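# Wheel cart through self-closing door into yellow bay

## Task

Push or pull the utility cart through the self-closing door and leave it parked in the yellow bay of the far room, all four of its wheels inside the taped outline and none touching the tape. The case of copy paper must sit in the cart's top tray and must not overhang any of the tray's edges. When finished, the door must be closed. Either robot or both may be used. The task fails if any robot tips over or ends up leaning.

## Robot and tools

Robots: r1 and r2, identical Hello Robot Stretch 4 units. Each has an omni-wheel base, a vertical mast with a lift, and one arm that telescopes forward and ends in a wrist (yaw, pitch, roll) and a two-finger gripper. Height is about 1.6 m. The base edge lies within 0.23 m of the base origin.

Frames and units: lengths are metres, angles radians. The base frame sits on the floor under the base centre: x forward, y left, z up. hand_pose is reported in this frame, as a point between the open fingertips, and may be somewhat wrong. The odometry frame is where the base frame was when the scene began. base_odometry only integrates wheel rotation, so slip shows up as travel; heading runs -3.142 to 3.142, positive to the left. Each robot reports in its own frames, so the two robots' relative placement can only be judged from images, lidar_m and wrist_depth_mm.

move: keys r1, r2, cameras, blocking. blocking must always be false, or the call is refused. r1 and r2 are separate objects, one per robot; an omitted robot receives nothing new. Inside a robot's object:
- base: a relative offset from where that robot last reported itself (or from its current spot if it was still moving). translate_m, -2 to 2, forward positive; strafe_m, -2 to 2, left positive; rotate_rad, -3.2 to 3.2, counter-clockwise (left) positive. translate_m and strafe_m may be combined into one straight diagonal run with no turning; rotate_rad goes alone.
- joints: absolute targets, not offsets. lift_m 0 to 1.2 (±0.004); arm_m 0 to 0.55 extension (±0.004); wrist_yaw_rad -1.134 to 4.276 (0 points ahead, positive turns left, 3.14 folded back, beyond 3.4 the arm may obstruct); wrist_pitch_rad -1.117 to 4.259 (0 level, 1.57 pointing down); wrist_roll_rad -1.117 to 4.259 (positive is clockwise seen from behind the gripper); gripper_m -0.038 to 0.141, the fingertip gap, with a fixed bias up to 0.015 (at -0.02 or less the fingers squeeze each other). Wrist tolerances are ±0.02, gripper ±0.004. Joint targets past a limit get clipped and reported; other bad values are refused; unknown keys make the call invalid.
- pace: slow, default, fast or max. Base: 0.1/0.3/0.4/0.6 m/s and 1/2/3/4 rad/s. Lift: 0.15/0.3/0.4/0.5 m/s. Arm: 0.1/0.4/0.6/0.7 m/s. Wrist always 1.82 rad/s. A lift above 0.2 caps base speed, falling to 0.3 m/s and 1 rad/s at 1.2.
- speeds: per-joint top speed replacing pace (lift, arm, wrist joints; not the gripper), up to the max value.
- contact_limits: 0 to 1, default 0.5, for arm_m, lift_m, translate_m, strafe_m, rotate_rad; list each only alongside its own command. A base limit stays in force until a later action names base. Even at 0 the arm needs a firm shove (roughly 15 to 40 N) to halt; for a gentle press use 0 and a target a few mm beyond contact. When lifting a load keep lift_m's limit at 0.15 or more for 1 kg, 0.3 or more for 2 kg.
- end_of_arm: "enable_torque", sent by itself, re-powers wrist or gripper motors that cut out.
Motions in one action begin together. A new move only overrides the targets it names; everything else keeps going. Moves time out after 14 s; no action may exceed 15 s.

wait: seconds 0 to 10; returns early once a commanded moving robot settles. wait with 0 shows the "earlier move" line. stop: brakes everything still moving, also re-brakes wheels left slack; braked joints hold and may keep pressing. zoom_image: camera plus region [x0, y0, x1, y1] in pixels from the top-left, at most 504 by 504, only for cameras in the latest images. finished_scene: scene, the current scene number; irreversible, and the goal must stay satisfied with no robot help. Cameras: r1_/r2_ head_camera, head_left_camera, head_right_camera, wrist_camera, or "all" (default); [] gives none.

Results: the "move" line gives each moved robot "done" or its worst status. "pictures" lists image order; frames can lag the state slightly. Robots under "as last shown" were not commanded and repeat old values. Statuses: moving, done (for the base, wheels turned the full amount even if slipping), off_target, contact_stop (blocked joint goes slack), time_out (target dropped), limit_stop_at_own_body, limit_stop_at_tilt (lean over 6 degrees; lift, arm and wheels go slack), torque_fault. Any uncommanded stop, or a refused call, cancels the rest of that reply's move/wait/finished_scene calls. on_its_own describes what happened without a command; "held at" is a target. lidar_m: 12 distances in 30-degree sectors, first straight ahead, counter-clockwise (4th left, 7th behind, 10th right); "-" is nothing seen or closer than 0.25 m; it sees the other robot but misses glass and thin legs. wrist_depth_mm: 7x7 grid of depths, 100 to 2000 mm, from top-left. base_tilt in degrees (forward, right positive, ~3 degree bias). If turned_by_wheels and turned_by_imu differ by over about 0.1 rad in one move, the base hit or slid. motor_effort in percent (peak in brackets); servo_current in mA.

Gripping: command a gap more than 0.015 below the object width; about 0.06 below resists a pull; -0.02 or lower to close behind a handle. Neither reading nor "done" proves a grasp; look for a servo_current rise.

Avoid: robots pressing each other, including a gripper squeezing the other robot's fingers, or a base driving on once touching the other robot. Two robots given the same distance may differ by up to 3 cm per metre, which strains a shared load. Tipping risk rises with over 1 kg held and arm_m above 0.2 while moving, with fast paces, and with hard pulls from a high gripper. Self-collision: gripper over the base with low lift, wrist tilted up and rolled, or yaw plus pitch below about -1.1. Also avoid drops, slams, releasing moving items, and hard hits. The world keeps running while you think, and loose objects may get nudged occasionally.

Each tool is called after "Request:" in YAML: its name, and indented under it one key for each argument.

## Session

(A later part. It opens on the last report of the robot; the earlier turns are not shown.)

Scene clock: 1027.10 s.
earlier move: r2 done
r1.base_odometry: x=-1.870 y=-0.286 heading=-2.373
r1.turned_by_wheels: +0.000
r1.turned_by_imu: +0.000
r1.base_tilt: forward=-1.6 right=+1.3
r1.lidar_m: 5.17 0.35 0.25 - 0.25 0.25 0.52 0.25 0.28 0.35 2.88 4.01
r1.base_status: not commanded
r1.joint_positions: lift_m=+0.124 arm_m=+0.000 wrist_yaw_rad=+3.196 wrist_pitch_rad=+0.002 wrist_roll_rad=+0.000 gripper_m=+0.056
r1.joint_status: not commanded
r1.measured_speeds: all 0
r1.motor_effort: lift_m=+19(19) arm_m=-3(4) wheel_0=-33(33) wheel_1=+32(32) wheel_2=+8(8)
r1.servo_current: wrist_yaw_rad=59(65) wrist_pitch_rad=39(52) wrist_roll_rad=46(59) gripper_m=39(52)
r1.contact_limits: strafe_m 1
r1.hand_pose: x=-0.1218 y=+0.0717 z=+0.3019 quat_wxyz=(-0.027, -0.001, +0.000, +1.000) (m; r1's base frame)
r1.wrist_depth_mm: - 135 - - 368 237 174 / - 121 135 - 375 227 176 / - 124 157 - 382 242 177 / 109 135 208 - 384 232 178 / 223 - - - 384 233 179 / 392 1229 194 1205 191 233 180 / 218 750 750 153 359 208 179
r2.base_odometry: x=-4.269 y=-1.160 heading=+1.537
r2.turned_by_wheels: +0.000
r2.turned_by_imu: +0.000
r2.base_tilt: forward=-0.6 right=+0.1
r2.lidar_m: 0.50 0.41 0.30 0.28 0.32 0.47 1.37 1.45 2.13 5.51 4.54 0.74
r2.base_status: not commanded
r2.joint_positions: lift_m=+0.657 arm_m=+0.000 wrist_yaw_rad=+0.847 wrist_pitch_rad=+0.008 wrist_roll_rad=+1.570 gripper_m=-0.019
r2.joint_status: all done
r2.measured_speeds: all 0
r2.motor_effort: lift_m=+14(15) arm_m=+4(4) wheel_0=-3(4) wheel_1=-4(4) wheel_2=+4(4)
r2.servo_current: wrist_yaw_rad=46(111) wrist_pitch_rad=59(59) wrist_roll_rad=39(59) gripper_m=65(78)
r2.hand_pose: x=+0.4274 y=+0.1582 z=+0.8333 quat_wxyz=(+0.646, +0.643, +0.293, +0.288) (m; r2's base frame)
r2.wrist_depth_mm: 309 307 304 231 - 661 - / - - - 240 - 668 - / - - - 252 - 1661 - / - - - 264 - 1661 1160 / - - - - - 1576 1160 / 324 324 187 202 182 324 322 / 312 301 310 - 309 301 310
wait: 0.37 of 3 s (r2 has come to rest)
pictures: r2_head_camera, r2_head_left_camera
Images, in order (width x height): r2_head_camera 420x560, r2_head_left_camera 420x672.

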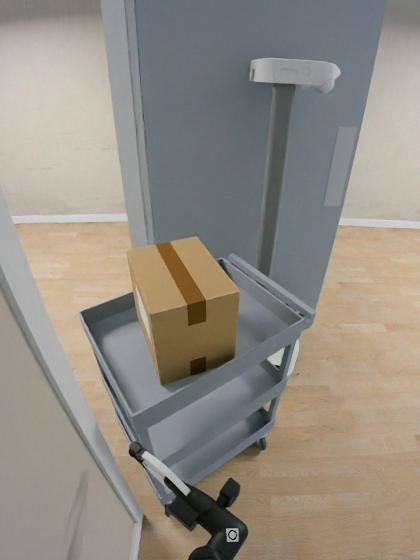

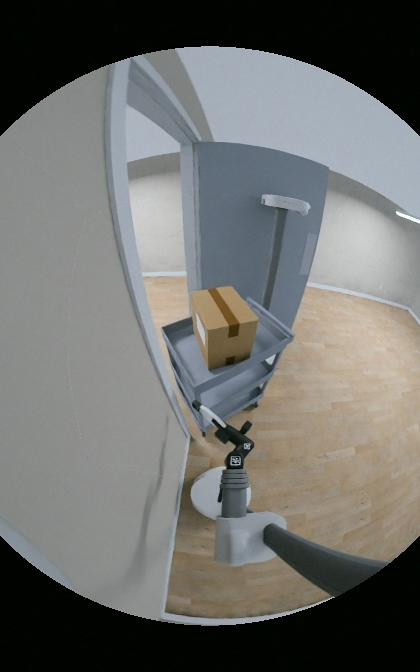

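Request:
move:
  r2: {"joints":{"wrist_yaw_rad":0.7}}
  blocking: false
  cameras: []

Request:
wait:
  seconds: 1.5
  cameras: []

Request:
move:
  r2: {"base":{"translate_m":0.22},"pace":"slow","contact_limits":{"translate_m":0.6}}
  blocking: false
  cameras: []

Request:
wait:
  seconds: 5
  cameras: ["r2_head_camera","r2_head_left_camera"]

Scene clock: 1033.63 s.
move: r2 moving
r1: as last shown
r1.lidar_m: 5.17 0.32 0.25 - 0.25 0.25 0.52 0.26 0.27 0.33 2.88 3.99
r1.motor_effort: lift_m=+19(19) arm_m=-4(4) wheel_0=-33(33) wheel_1=+32(32) wheel_2=+8(8)
r1.servo_current: wrist_yaw_rad=65(65) wrist_pitch_rad=52(52) wrist_roll_rad=65(65) gripper_m=39(46)
r1.contact_limits: strafe_m 1
r1.wrist_depth_mm: - 134 - - 370 238 174 / - 121 135 - 377 227 176 / - 124 157 - 384 243 176 / 108 135 208 - 382 232 179 / 223 - - - 389 231 179 / 387 1205 194 1160 191 233 179 / 219 750 759 153 357 208 179
r2.base_odometry: x=-4.269 y=-1.160 heading=+1.537
r2.turned_by_wheels: +0.000
r2.turned_by_imu: +0.000
r2.base_tilt: forward=-0.7 right=+0.1
r2.lidar_m: 0.52 0.35 0.28 0.26 0.31 0.42 1.38 1.46 2.09 5.51 4.52 0.76
r2.base_status: not commanded
r2.joint_positions: lift_m=+0.657 arm_m=+0.000 wrist_yaw_rad=+0.703 wrist_pitch_rad=+0.008 wrist_roll_rad=+1.570 gripper_m=-0.019
r2.joint_status: wrist_yaw_rad moving
r2.measured_speeds: translate_m=+0.000 strafe_m=+0.000 rotate_rad=+0.000 lift_m=+0.000 arm_m=+0.000 wrist_yaw_rad=-0.002 wrist_pitch_rad=+0.000 wrist_roll_rad=+0.000
r2.motor_effort: lift_m=+15(15) arm_m=+4(4) wheel_0=-4(4) wheel_1=-4(4) wheel_2=+3(4)
r2.servo_current: wrist_yaw_rad=78(98) wrist_pitch_rad=46(52) wrist_roll_rad=52(59) gripper_m=65(78)
r2.hand_pose: x=+0.4474 y=+0.1197 z=+0.8333 quat_wxyz=(+0.665, +0.663, +0.246, +0.241) (m; r2's base frame)
r2.wrist_depth_mm: 319 322 317 255 - 676 - / 338 338 340 260 - 691 - / - - - 266 - 715 - / - - - 274 - 1661 - / - - - 279 290 1661 1160 / - - 186 202 180 1537 1160 / 336 330 332 - 336 324 332
pictures: none
No camera images: "cameras" was empty.

Scene clock: 1033.83 s.
earlier move: r2 done
r1.base_odometry: x=-1.870 y=-0.286 heading=-2.373
r1.turned_by_wheels: +0.000
r1.turned_by_imu: +0.000
r1.base_tilt: forward=-1.6 right=+1.3
r1.lidar_m: 5.18 0.34 0.25 - 0.25 0.25 0.54 0.25 0.26 0.35 2.87 4.00
r1.base_status: not commanded
r1.joint_positions: lift_m=+0.124 arm_m=+0.000 wrist_yaw_rad=+3.196 wrist_pitch_rad=+0.002 wrist_roll_rad=+0.000 gripper_m=+0.056
r1.joint_status: not commanded
r1.measured_speeds: all 0
r1.motor_effort: lift_m=+19(19) arm_m=-4(4) wheel_0=-33(33) wheel_1=+32(32) wheel_2=+8(8)
r1.servo_current: wrist_yaw_rad=46(65) wrist_pitch_rad=39(52) wrist_roll_rad=33(65) gripper_m=39(46)
r1.contact_limits: strafe_m 1
r1.hand_pose: x=-0.1218 y=+0.0717 z=+0.3019 quat_wxyz=(-0.027, -0.001, +0.000, +1.000) (m; r1's base frame)
r1.wrist_depth_mm: - 135 - - 373 237 174 / - 121 135 - 377 229 176 / - 124 157 - 379 243 177 / 109 135 208 - 384 232 178 / 222 - - - 384 232 179 / 392 1205 194 1182 191 233 179 / 219 750 750 153 355 208 180
r2.base_odometry: x=-4.269 y=-1.160 heading=+1.537
r2.turned_by_wheels: +0.000
r2.turned_by_imu: +0.000
r2.base_tilt: forward=-0.7 right=+0.1
r2.lidar_m: 0.53 0.41 0.28 0.27 0.29 0.45 1.38 1.48 2.13 5.51 4.52 0.74
r2.base_status: not commanded
r2.joint_positions: lift_m=+0.657 arm_m=+0.000 wrist_yaw_rad=+0.703 wrist_pitch_rad=+0.008 wrist_roll_rad=+1.570 gripper_m=-0.019
r2.joint_status: all done
r2.measured_speeds: all 0
r2.motor_effort: lift_m=+14(15) arm_m=+4(4) wheel_0=-3(4) wheel_1=-4(4) wheel_2=+3(4)
r2.servo_current: wrist_yaw_rad=46(98) wrist_pitch_rad=52(52) wrist_roll_rad=59(59) gripper_m=72(78)
r2.hand_pose: x=+0.4474 y=+0.1197 z=+0.8333 quat_wxyz=(+0.665, +0.663, +0.246, +0.241) (m; r2's base frame)
r2.wrist_depth_mm: 320 322 319 255 - 676 - / 342 334 338 263 - 699 - / - - - 268 - 715 - / - - - 273 - 1661 - / - - - 279 289 1708 1182 / - - 187 202 179 1576 1138 / 336 330 332 - 340 322 332
wait: 0.20 of 1.5 s (r2 has come to rest)
pictures: none
No camera images: "cameras" was empty.

Scene clock: 1034.33 s.
move: r2 moving
r1: as last shown
r1.lidar_m: 5.17 0.35 0.25 - 0.25 0.25 0.53 0.25 0.27 0.35 2.87 4.00
r1.motor_effort: lift_m=+19(19) arm_m=-4(4) wheel_0=-33(33) wheel_1=+31(32) wheel_2=+8(8)
r1.servo_current: wrist_yaw_rad=59(72) wrist_pitch_rad=39(52) wrist_roll_rad=52(65) gripper_m=46(46)
r1.contact_limits: strafe_m 1
r1.wrist_depth_mm: - 135 - - 370 237 175 / - 121 134 - 375 228 176 / - 124 157 - 384 242 177 / 109 136 208 - 382 231 178 / 222 - - - 387 233 180 / 392 1182 193 1205 191 233 179 / 218 750 750 153 355 208 179
r2.base_odometry: x=-4.268 y=-1.147 heading=+1.537
r2.turned_by_wheels: +0.000
r2.turned_by_imu: +0.000
r2.base_tilt: forward=-0.7 right=+0.1
r2.lidar_m: 0.51 0.38 0.29 0.27 0.28 0.46 1.38 1.50 2.13 5.50 4.50 0.74
r2.base_status: translate_m moving
r2.joint_positions: lift_m=+0.657 arm_m=+0.000 wrist_yaw_rad=+0.703 wrist_pitch_rad=+0.008 wrist_roll_rad=+1.570 gripper_m=-0.019
r2.joint_status: not commanded
r2.measured_speeds: translate_m=+0.049 strafe_m=+0.000 rotate_rad=+0.003 lift_m=+0.000 arm_m=+0.000 wrist_yaw_rad=+0.000 wrist_pitch_rad=+0.000 wrist_roll_rad=+0.000
r2.motor_effort: lift_m=+14(14) arm_m=+4(4) wheel_0=+7(8) wheel_1=+7(7) wheel_2=-10(10)
r2.servo_current: wrist_yaw_rad=33(59) wrist_pitch_rad=52(59) wrist_roll_rad=46(59) gripper_m=65(78)
r2.contact_limits: translate_m 0.6
r2.hand_pose: x=+0.4474 y=+0.1197 z=+0.8333 quat_wxyz=(+0.665, +0.663, +0.246, +0.241) (m; r2's base frame)
r2.wrist_depth_mm: 312 309 307 246 - 668 - / 330 327 325 253 - 683 - / - - - 259 - 699 - / - - - 266 - 1537 - / - - - 270 283 1661 - / - - 187 202 180 1537 1118 / 336 330 324 - 338 322 332
pictures: none
No camera images: "cameras" was empty.

Scene clock: 1037.33 s.
earlier move: r2 done
r1.base_odometry: x=-1.870 y=-0.286 heading=-2.373
r1.turned_by_wheels: +0.000
r1.turned_by_imu: +0.000
r1.base_tilt: forward=-1.6 right=+1.3
r1.lidar_m: 5.16 0.34 0.25 - 0.25 0.25 0.26 0.25 0.25 0.31 2.87 4.01
r1.base_status: not commanded
r1.joint_positions: lift_m=+0.124 arm_m=+0.000 wrist_yaw_rad=+3.196 wrist_pitch_rad=+0.002 wrist_roll_rad=+0.000 gripper_m=+0.056
r1.joint_status: not commanded
r1.measured_speeds: all 0
r1.motor_effort: lift_m=+19(19) arm_m=-4(4) wheel_0=-32(33) wheel_1=+31(32) wheel_2=+8(8)
r1.servo_current: wrist_yaw_rad=52(72) wrist_pitch_rad=46(59) wrist_roll_rad=33(65) gripper_m=46(46)
r1.contact_limits: strafe_m 1
r1.hand_pose: x=-0.1218 y=+0.0717 z=+0.3019 quat_wxyz=(-0.027, -0.001, +0.000, +1.000) (m; r1's base frame)
r1.wrist_depth_mm: - 135 - - 368 237 175 / - 121 135 - 375 229 175 / - 124 157 - 382 242 177 / 108 135 208 - 384 232 179 / 213 946 1661 - 387 234 179 / 220 - 191 1182 191 234 179 / - 140 439 153 357 208 179
r2.base_odometry: x=-4.261 y=-0.940 heading=+1.537
r2.turned_by_wheels: +0.000
r2.turned_by_imu: +0.000
r2.base_tilt: forward=-0.7 right=+0.1
r2.lidar_m: 0.49 0.38 0.28 0.27 0.28 0.43 1.46 1.71 2.49 5.52 4.21 0.66
r2.base_status: done
r2.joint_positions: lift_m=+0.657 arm_m=+0.000 wrist_yaw_rad=+0.703 wrist_pitch_rad=+0.008 wrist_roll_rad=+1.570 gripper_m=-0.019
r2.joint_status: not commanded
r2.measured_speeds: all 0
r2.motor_effort: lift_m=+15(15) arm_m=+4(4) wheel_0=+5(11) wheel_1=+6(10) wheel_2=-7(15)
r2.servo_current: wrist_yaw_rad=46(65) wrist_pitch_rad=52(59) wrist_roll_rad=52(59) gripper_m=72(78)
r2.contact_limits: translate_m 0.6
r2.hand_pose: x=+0.4474 y=+0.1197 z=+0.8333 quat_wxyz=(+0.665, +0.663, +0.246, +0.241) (m; r2's base frame)
r2.wrist_depth_mm: 259 259 254 211 - 627 - / 272 272 268 215 217 661 - / 287 291 287 220 - 661 - / 306 307 304 226 - 683 - / - - - 231 - 1708 - / - - 186 202 180 1576 455 / - - - - - - -
wait: 3.00 of 5 s (r2 has come to rest)
pictures: r2_head_camera, r2_head_left_camera
Images, in order (width x height): r2_head_camera 420x560, r2_head_left_camera 420x672.

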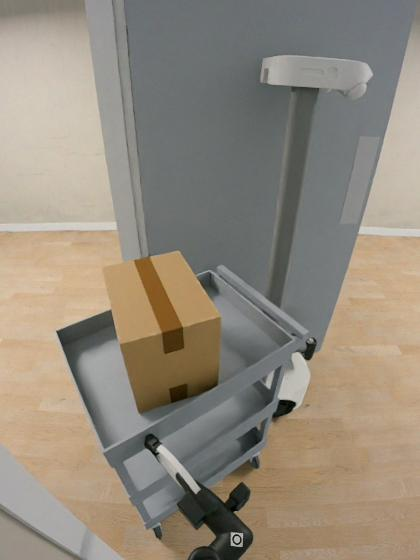

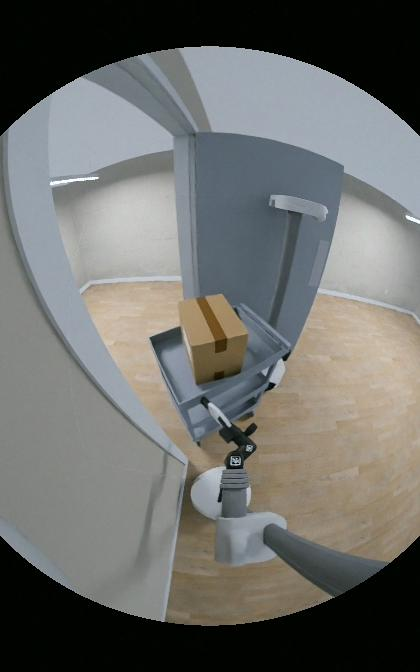

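Request:
move:
  r2: {"base":{"translate_m":-0.2}}
  blocking: false
  cameras: []

Request:
wait:
  seconds: 3
  cameras: []

Request:
move:
  r2: {"base":{"strafe_m":-0.95},"joints":{"wrist_yaw_rad":0,"lift_m":0.673}}
  blocking: false
  cameras: []

Request:
wait:
  seconds: 6
  cameras: []

Request:
wait:
  seconds: 1
  cameras: []

Request:
move:
  r2: {"base":{"rotate_rad":1.3},"joints":{"gripper_m":0.13}}
  blocking: false
  cameras: []

Request:
wait:
  seconds: 5
  cameras: ["r2_head_camera","r1_head_right_camera"]

Scene clock: 1062.43 s.
move: r2 moving
r1: as last shown
r1.lidar_m: 5.17 0.34 0.25 - 0.25 0.25 0.25 0.25 0.25 0.31 2.85 3.99
r1.motor_effort: lift_m=+19(19) arm_m=-3(4) wheel_0=-33(33) wheel_1=+31(32) wheel_2=+8(8)
r1.servo_current: wrist_yaw_rad=39(46) wrist_pitch_rad=39(46) wrist_roll_rad=46(52) gripper_m=39(46)
r1.contact_limits: strafe_m 1
r1.wrist_depth_mm: - 134 - - 368 236 175 / - 121 134 - 375 229 176 / - 124 157 - 379 243 177 / 108 136 207 - 384 232 178 / 212 931 1756 - 389 233 179 / 220 - 192 1182 190 233 179 / - 140 439 153 357 208 179
r2.base_odometry: x=-4.262 y=-0.971 heading=+1.537
r2.turned_by_wheels: +0.000
r2.turned_by_imu: +0.000
r2.base_tilt: forward=-0.7 right=+0.1
r2.lidar_m: 0.51 0.38 0.28 0.26 0.30 0.44 1.47 1.66 2.43 5.51 4.28 0.70
r2.base_status: translate_m moving
r2.joint_positions: lift_m=+0.657 arm_m=+0.000 wrist_yaw_rad=+0.703 wrist_pitch_rad=+0.008 wrist_roll_rad=+1.570 gripper_m=-0.019
r2.joint_status: not commanded
r2.measured_speeds: translate_m=-0.121 strafe_m=-0.001 rotate_rad=-0.005 lift_m=+0.000 arm_m=+0.000 wrist_yaw_rad=+0.000 wrist_pitch_rad=+0.000 wrist_roll_rad=+0.000
r2.motor_effort: lift_m=+15(15) arm_m=+4(4) wheel_0=-8(10) wheel_1=-7(8) wheel_2=+13(13)
r2.servo_current: wrist_yaw_rad=52(59) wrist_pitch_rad=46(52) wrist_roll_rad=46(52) gripper_m=72(72)
r2.hand_pose: x=+0.4474 y=+0.1197 z=+0.8333 quat_wxyz=(+0.665, +0.663, +0.246, +0.241) (m; r2's base frame)
r2.wrist_depth_mm: 283 283 279 232 230 654 - / 296 298 294 237 - 668 - / 315 317 314 243 - 699 - / 340 336 332 250 - 707 - / - - - 254 - 1661 452 / - - 187 202 179 1708 421 / - - - - - 124 1138
pictures: none
No camera images: "cameras" was empty.

Scene clock: 1064.00 s.
earlier move: r2 done
r1.base_odometry: x=-1.870 y=-0.286 heading=-2.373
r1.turned_by_wheels: +0.000
r1.turned_by_imu: +0.000
r1.base_tilt: forward=-1.6 right=+1.3
r1.lidar_m: 5.18 0.33 0.25 - 0.25 0.25 0.25 0.25 0.25 0.32 2.87 3.98
r1.base_status: not commanded
r1.joint_positions: lift_m=+0.124 arm_m=+0.000 wrist_yaw_rad=+3.196 wrist_pitch_rad=+0.002 wrist_roll_rad=+0.000 gripper_m=+0.056
r1.joint_status: not commanded
r1.measured_speeds: all 0
r1.motor_effort: lift_m=+19(19) arm_m=-3(4) wheel_0=-32(33) wheel_1=+31(32) wheel_2=+8(8)
r1.servo_current: wrist_yaw_rad=46(72) wrist_pitch_rad=46(46) wrist_roll_rad=59(65) gripper_m=46(46)
r1.contact_limits: strafe_m 1
r1.hand_pose: x=-0.1218 y=+0.0717 z=+0.3019 quat_wxyz=(-0.027, -0.001, +0.000, +1.000) (m; r1's base frame)
r1.wrist_depth_mm: - 134 - - 368 236 174 / - 121 134 - 377 229 175 / - 124 157 - 379 243 176 / 108 135 208 - 382 230 179 / 211 931 1708 - 384 232 179 / 220 - 191 1182 191 233 179 / - 140 442 153 359 207 179
r2.base_odometry: x=-4.268 y=-1.140 heading=+1.537
r2.turned_by_wheels: +0.000
r2.turned_by_imu: +0.000
r2.base_tilt: forward=-0.7 right=+0.1
r2.lidar_m: 0.64 0.37 0.29 0.27 0.29 0.47 1.40 1.46 2.12 5.51 4.48 0.92
r2.base_status: done
r2.joint_positions: lift_m=+0.657 arm_m=+0.000 wrist_yaw_rad=+0.703 wrist_pitch_rad=+0.008 wrist_roll_rad=+1.570 gripper_m=-0.019
r2.joint_status: not commanded
r2.measured_speeds: all 0
r2.motor_effort: lift_m=+14(15) arm_m=+4(4) wheel_0=-2(10) wheel_1=-4(9) wheel_2=+2(14)
r2.servo_current: wrist_yaw_rad=39(59) wrist_pitch_rad=46(59) wrist_roll_rad=33(59) gripper_m=72(78)
r2.hand_pose: x=+0.4474 y=+0.1197 z=+0.8333 quat_wxyz=(+0.665, +0.663, +0.246, +0.241) (m; r2's base frame)
r2.wrist_depth_mm: - 430 430 368 - - - / - 449 452 379 - - - / - - - 387 - - 392 / - - - 399 - 1537 399 / - - - - - 1618 1138 / - - 186 202 180 1537 1138 / 329 329 324 - 329 319 329
wait: 1.57 of 3 s (r2 has come to rest)
pictures: none
No camera images: "cameras" was empty.

Scene clock: 1064.50 s.
move: r2 moving
r1: as last shown
r1.lidar_m: 5.16 0.35 0.25 - 0.25 0.25 0.27 0.25 0.25 0.31 2.88 4.00
r1.motor_effort: lift_m=+19(19) arm_m=-3(4) wheel_0=-33(33) wheel_1=+31(32) wheel_2=+8(8)
r1.servo_current: wrist_yaw_rad=52(59) wrist_pitch_rad=39(46) wrist_roll_rad=52(59) gripper_m=39(46)
r1.contact_limits: strafe_m 1
r1.wrist_depth_mm: - 135 - - 370 238 174 / - 122 135 - 379 228 176 / - 124 157 - 379 243 177 / 109 135 209 - 387 231 178 / 213 946 1756 - 389 233 179 / 220 - 193 1160 191 233 180 / - 140 433 153 357 208 179
r2.base_odometry: x=-4.232 y=-1.141 heading=+1.537
r2.turned_by_wheels: +0.000
r2.turned_by_imu: +0.000
r2.base_tilt: forward=-0.7 right=+0.1
r2.lidar_m: 0.66 0.44 0.34 0.32 0.34 0.50 1.39 1.50 2.15 5.48 4.51 0.95
r2.base_status: strafe_m moving
r2.joint_positions: lift_m=+0.673 arm_m=+0.000 wrist_yaw_rad=+0.145 wrist_pitch_rad=+0.008 wrist_roll_rad=+1.570 gripper_m=-0.019
r2.joint_status: lift_m moving; wrist_yaw_rad moving
r2.measured_speeds: translate_m=+0.000 strafe_m=-0.139 rotate_rad=+0.002 lift_m=+0.000 arm_m=+0.000 wrist_yaw_rad=-1.571 wrist_pitch_rad=+0.000 wrist_roll_rad=+0.000
r2.motor_effort: lift_m=+23(25) arm_m=+4(4) wheel_0=+9(12) wheel_1=-11(12) wheel_2=+0(1)
r2.servo_current: wrist_yaw_rad=52(150) wrist_pitch_rad=52(52) wrist_roll_rad=39(59) gripper_m=72(72)
r2.hand_pose: x=+0.4689 y=-0.0448 z=+0.8487 quat_wxyz=(+0.706, +0.705, +0.054, +0.049) (m; r2's base frame)
r2.wrist_depth_mm: - - - 634 - 1025 866 / 891 904 904 585 - - 904 / - - - 554 - 559 559 / - - 564 525 - 530 521 / - 554 549 492 1308 - 492 / - - 187 201 178 - 462 / - - 530 - - - 445
pictures: none
No camera images: "cameras" was empty.

Scene clock: 1068.50 s.
earlier move: r2 done
r1.base_odometry: x=-1.870 y=-0.286 heading=-2.373
r1.turned_by_wheels: +0.000
r1.turned_by_imu: +0.000
r1.base_tilt: forward=-1.6 right=+1.3
r1.lidar_m: 5.18 0.32 0.25 - 0.25 0.26 0.25 0.25 0.26 0.34 1.04 4.01
r1.base_status: not commanded
r1.joint_positions: lift_m=+0.124 arm_m=+0.000 wrist_yaw_rad=+3.196 wrist_pitch_rad=+0.002 wrist_roll_rad=+0.000 gripper_m=+0.056
r1.joint_status: not commanded
r1.measured_speeds: all 0
r1.motor_effort: lift_m=+19(19) arm_m=-4(4) wheel_0=-32(33) wheel_1=+31(32) wheel_2=+8(8)
r1.servo_current: wrist_yaw_rad=39(65) wrist_pitch_rad=39(52) wrist_roll_rad=52(65) gripper_m=39(52)
r1.contact_limits: strafe_m 1
r1.hand_pose: x=-0.1218 y=+0.0717 z=+0.3019 quat_wxyz=(-0.027, -0.001, +0.000, +1.000) (m; r1's base frame)
r1.wrist_depth_mm: - 134 - - 366 237 174 / - 121 134 - 377 229 176 / - 124 157 - 379 242 177 / 108 135 208 - 384 233 178 / 213 946 1708 - 387 232 179 / 220 - 191 1160 190 233 180 / - 141 439 153 357 208 179
r2.base_odometry: x=-3.319 y=-1.172 heading=+1.537
r2.turned_by_wheels: +0.000
r2.turned_by_imu: +0.001
r2.base_tilt: forward=-0.7 right=+0.1
r2.lidar_m: 1.33 1.11 1.13 1.22 1.31 1.51 1.45 1.57 2.24 4.57 4.41 3.37
r2.base_status: done
r2.joint_positions: lift_m=+0.673 arm_m=+0.000 wrist_yaw_rad=+0.003 wrist_pitch_rad=+0.008 wrist_roll_rad=+1.570 gripper_m=-0.019
r2.joint_status: all done
r2.measured_speeds: all 0
r2.motor_effort: lift_m=+20(25) arm_m=+4(4) wheel_0=+3(13) wheel_1=-3(12) wheel_2=+0(2)
r2.servo_current: wrist_yaw_rad=46(150) wrist_pitch_rad=52(59) wrist_roll_rad=39(59) gripper_m=72(78)
r2.hand_pose: x=+0.4595 y=-0.0866 z=+0.8488 quat_wxyz=(+0.707, +0.707, +0.004, -0.002) (m; r2's base frame)
r2.wrist_depth_mm: - - - - - 1618 1138 / - - - - - 1661 1118 / - - - - - 1708 1160 / - - - - - 1661 1182 / - - - - - 1708 1182 / - - 186 200 169 - 1160 / - - - - - 1060 1025
wait: 4.00 of 6 s (r2 has come to rest)
pictures: none
No camera images: "cameras" was empty.

Scene clock: 1069.50 s.
r1.base_odometry: x=-1.870 y=-0.286 heading=-2.373
r1.turned_by_wheels: +0.000
r1.turned_by_imu: +0.000
r1.base_tilt: forward=-1.6 right=+1.3
r1.lidar_m: 5.18 0.35 0.25 - 0.25 0.25 0.25 0.25 0.25 0.32 1.02 3.99
r1.base_status: not commanded
r1.joint_positions: lift_m=+0.124 arm_m=+0.000 wrist_yaw_rad=+3.196 wrist_pitch_rad=+0.002 wrist_roll_rad=+0.000 gripper_m=+0.056
r1.joint_status: not commanded
r1.measured_speeds: all 0
r1.motor_effort: lift_m=+19(19) arm_m=-4(4) wheel_0=-32(33) wheel_1=+32(32) wheel_2=+8(8)
r1.servo_current: wrist_yaw_rad=65(65) wrist_pitch_rad=39(52) wrist_roll_rad=59(65) gripper_m=39(52)
r1.contact_limits: strafe_m 1
r1.hand_pose: x=-0.1218 y=+0.0717 z=+0.3019 quat_wxyz=(-0.027, -0.001, +0.000, +1.000) (m; r1's base frame)
r1.wrist_depth_mm: - 134 - - 370 238 175 / - 121 134 - 375 228 176 / - 124 157 - 379 241 177 / 109 135 208 - 384 231 178 / 213 946 1708 - 387 232 179 / 221 - 192 1182 191 233 179 / - 140 436 153 359 208 179
r2.base_odometry: x=-3.319 y=-1.172 heading=+1.537
r2.turned_by_wheels: +0.000
r2.turned_by_imu: +0.000
r2.base_tilt: forward=-0.6 right=+0.0
r2.lidar_m: 1.35 1.10 1.14 1.23 1.31 1.52 1.45 1.57 2.24 4.57 4.43 3.34
r2.base_status: done
r2.joint_positions: lift_m=+0.673 arm_m=+0.000 wrist_yaw_rad=+0.003 wrist_pitch_rad=+0.008 wrist_roll_rad=+1.570 gripper_m=-0.019
r2.joint_status: all done
r2.measured_speeds: all 0
r2.motor_effort: lift_m=+20(25) arm_m=+4(4) wheel_0=+2(13) wheel_1=-3(12) wheel_2=+0(2)
r2.servo_current: wrist_yaw_rad=52(150) wrist_pitch_rad=52(59) wrist_roll_rad=52(59) gripper_m=72(78)
r2.hand_pose: x=+0.4595 y=-0.0866 z=+0.8488 quat_wxyz=(+0.707, +0.707, +0.004, -0.002) (m; r2's base frame)
r2.wrist_depth_mm: - - - - - 1708 1138 / - - - - - 1661 1160 / - - - - - 1661 1160 / - - - - - 1708 1160 / - - - - - 1661 1160 / - - 186 200 170 - 1160 / - - - - - 1060 1025
wait: 1.00 s; at rest by 0.27 s
pictures: none
No camera images: "cameras" was empty.

Scene clock: 1070.00 s.
move: r2 moving
r1: as last shown
r1.lidar_m: 5.16 0.33 0.25 - 0.26 0.26 0.25 0.25 0.25 0.31 0.98 4.01
r1.servo_current: wrist_yaw_rad=52(65) wrist_pitch_rad=46(46) wrist_roll_rad=46(65) gripper_m=46(52)
r1.contact_limits: strafe_m 1
r1.wrist_depth_mm: - 134 - - 368 237 174 / - 121 135 - 377 229 176 / - 124 157 - 379 243 177 / 108 135 208 - 387 230 178 / 212 931 1708 - 389 233 180 / 221 - 191 1205 191 232 180 / - 140 436 153 357 208 179
r2.base_odometry: x=-3.319 y=-1.172 heading=+1.789
r2.turned_by_wheels: +0.252
r2.turned_by_imu: +0.245
r2.base_tilt: forward=-0.7 right=+0.1
r2.lidar_m: 1.22 1.12 1.22 1.24 1.48 1.45 1.47 1.72 3.23 4.59 3.68 3.28
r2.base_status: rotate_rad moving
r2.joint_positions: lift_m=+0.673 arm_m=+0.000 wrist_yaw_rad=+0.003 wrist_pitch_rad=+0.008 wrist_roll_rad=+1.570 gripper_m=+0.005
r2.joint_status: gripper_m moving
r2.measured_speeds: translate_m=+0.000 strafe_m=+0.001 rotate_rad=+0.973 lift_m=+0.000 arm_m=+0.000 wrist_yaw_rad=+0.000 wrist_pitch_rad=+0.000 wrist_roll_rad=+0.000
r2.motor_effort: lift_m=+20(21) arm_m=+4(4) wheel_0=-6(8) wheel_1=-8(10) wheel_2=-11(11)
r2.servo_current: wrist_yaw_rad=52(52) wrist_pitch_rad=46(52) wrist_roll_rad=52(52) gripper_m=85(85)
r2.hand_pose: x=+0.4595 y=-0.0867 z=+0.8488 quat_wxyz=(+0.707, +0.707, +0.004, -0.002) (m; r2's base frame)
r2.wrist_depth_mm: - - - - - 1661 1138 / - - - - - 1661 1160 / - - - - - 1708 1182 / - - 1336 - - - 1182 / - - - - - 1118 1060 / 1336 - 185 191 174 1118 991 / - 1078 - - - - 1042
pictures: none
No camera images: "cameras" was empty.

Scene clock: 1071.80 s.
earlier move: r2 done
r1.base_odometry: x=-1.870 y=-0.286 heading=-2.373
r1.turned_by_wheels: +0.000
r1.turned_by_imu: +0.000
r1.base_tilt: forward=-1.6 right=+1.3
r1.lidar_m: 5.16 0.35 0.25 - 0.25 0.25 0.25 0.25 0.25 0.32 1.13 3.99
r1.base_status: not commanded
r1.joint_positions: lift_m=+0.124 arm_m=+0.000 wrist_yaw_rad=+3.196 wrist_pitch_rad=+0.002 wrist_roll_rad=+0.000 gripper_m=+0.056
r1.joint_status: not commanded
r1.measured_speeds: all 0
r1.motor_effort: lift_m=+19(19) arm_m=-3(4) wheel_0=-32(33) wheel_1=+32(32) wheel_2=+8(8)
r1.servo_current: wrist_yaw_rad=52(65) wrist_pitch_rad=46(46) wrist_roll_rad=39(65) gripper_m=39(52)
r1.contact_limits: strafe_m 1
r1.hand_pose: x=-0.1218 y=+0.0717 z=+0.3019 quat_wxyz=(-0.027, -0.001, +0.000, +1.000) (m; r1's base frame)
r1.wrist_depth_mm: - 134 - - 368 238 175 / - 121 135 - 377 228 176 / - 124 157 - 382 242 177 / 108 135 208 - 384 231 179 / 213 960 1708 - 389 231 179 / 221 - 192 1182 190 233 179 / - 140 436 153 359 208 179
r2.base_odometry: x=-3.319 y=-1.172 heading=+2.836
r2.turned_by_wheels: +1.047
r2.turned_by_imu: +1.020
r2.base_tilt: forward=-0.6 right=+0.1
r2.lidar_m: 1.23 1.23 1.47 1.46 1.47 1.72 3.30 4.57 3.75 3.28 1.22 1.11
r2.base_status: done
r2.joint_positions: lift_m=+0.673 arm_m=+0.000 wrist_yaw_rad=+0.003 wrist_pitch_rad=+0.008 wrist_roll_rad=+1.570 gripper_m=+0.130
r2.joint_status: all done
r2.measured_speeds: all 0
r2.motor_effort: lift_m=+20(21) arm_m=+1(4) wheel_0=-3(10) wheel_1=-3(10) wheel_2=-4(12)
r2.servo_current: wrist_yaw_rad=59(59) wrist_pitch_rad=46(52) wrist_roll_rad=46(59) gripper_m=52(124)
r2.hand_pose: x=+0.4595 y=-0.0867 z=+0.8488 quat_wxyz=(+0.707, +0.707, +0.004, -0.002) (m; r2's base frame)
r2.wrist_depth_mm: - - 878 878 - 1205 - / - - - - - 1281 - / - - - - - 1661 1060 / - - - - - 1661 1160 / - - - - - - 1025 / - 187 187 - 189 - 991 / - - - - - - -
wait: 1.80 of 5 s (r2 has come to rest)
pictures: r1_head_right_camera, r2_head_camera
Images, in order (width x height): r1_head_right_camera 420x672, r2_head_camera 420x560.

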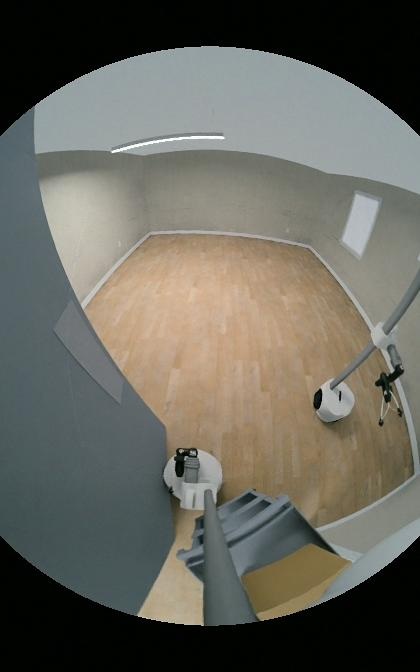

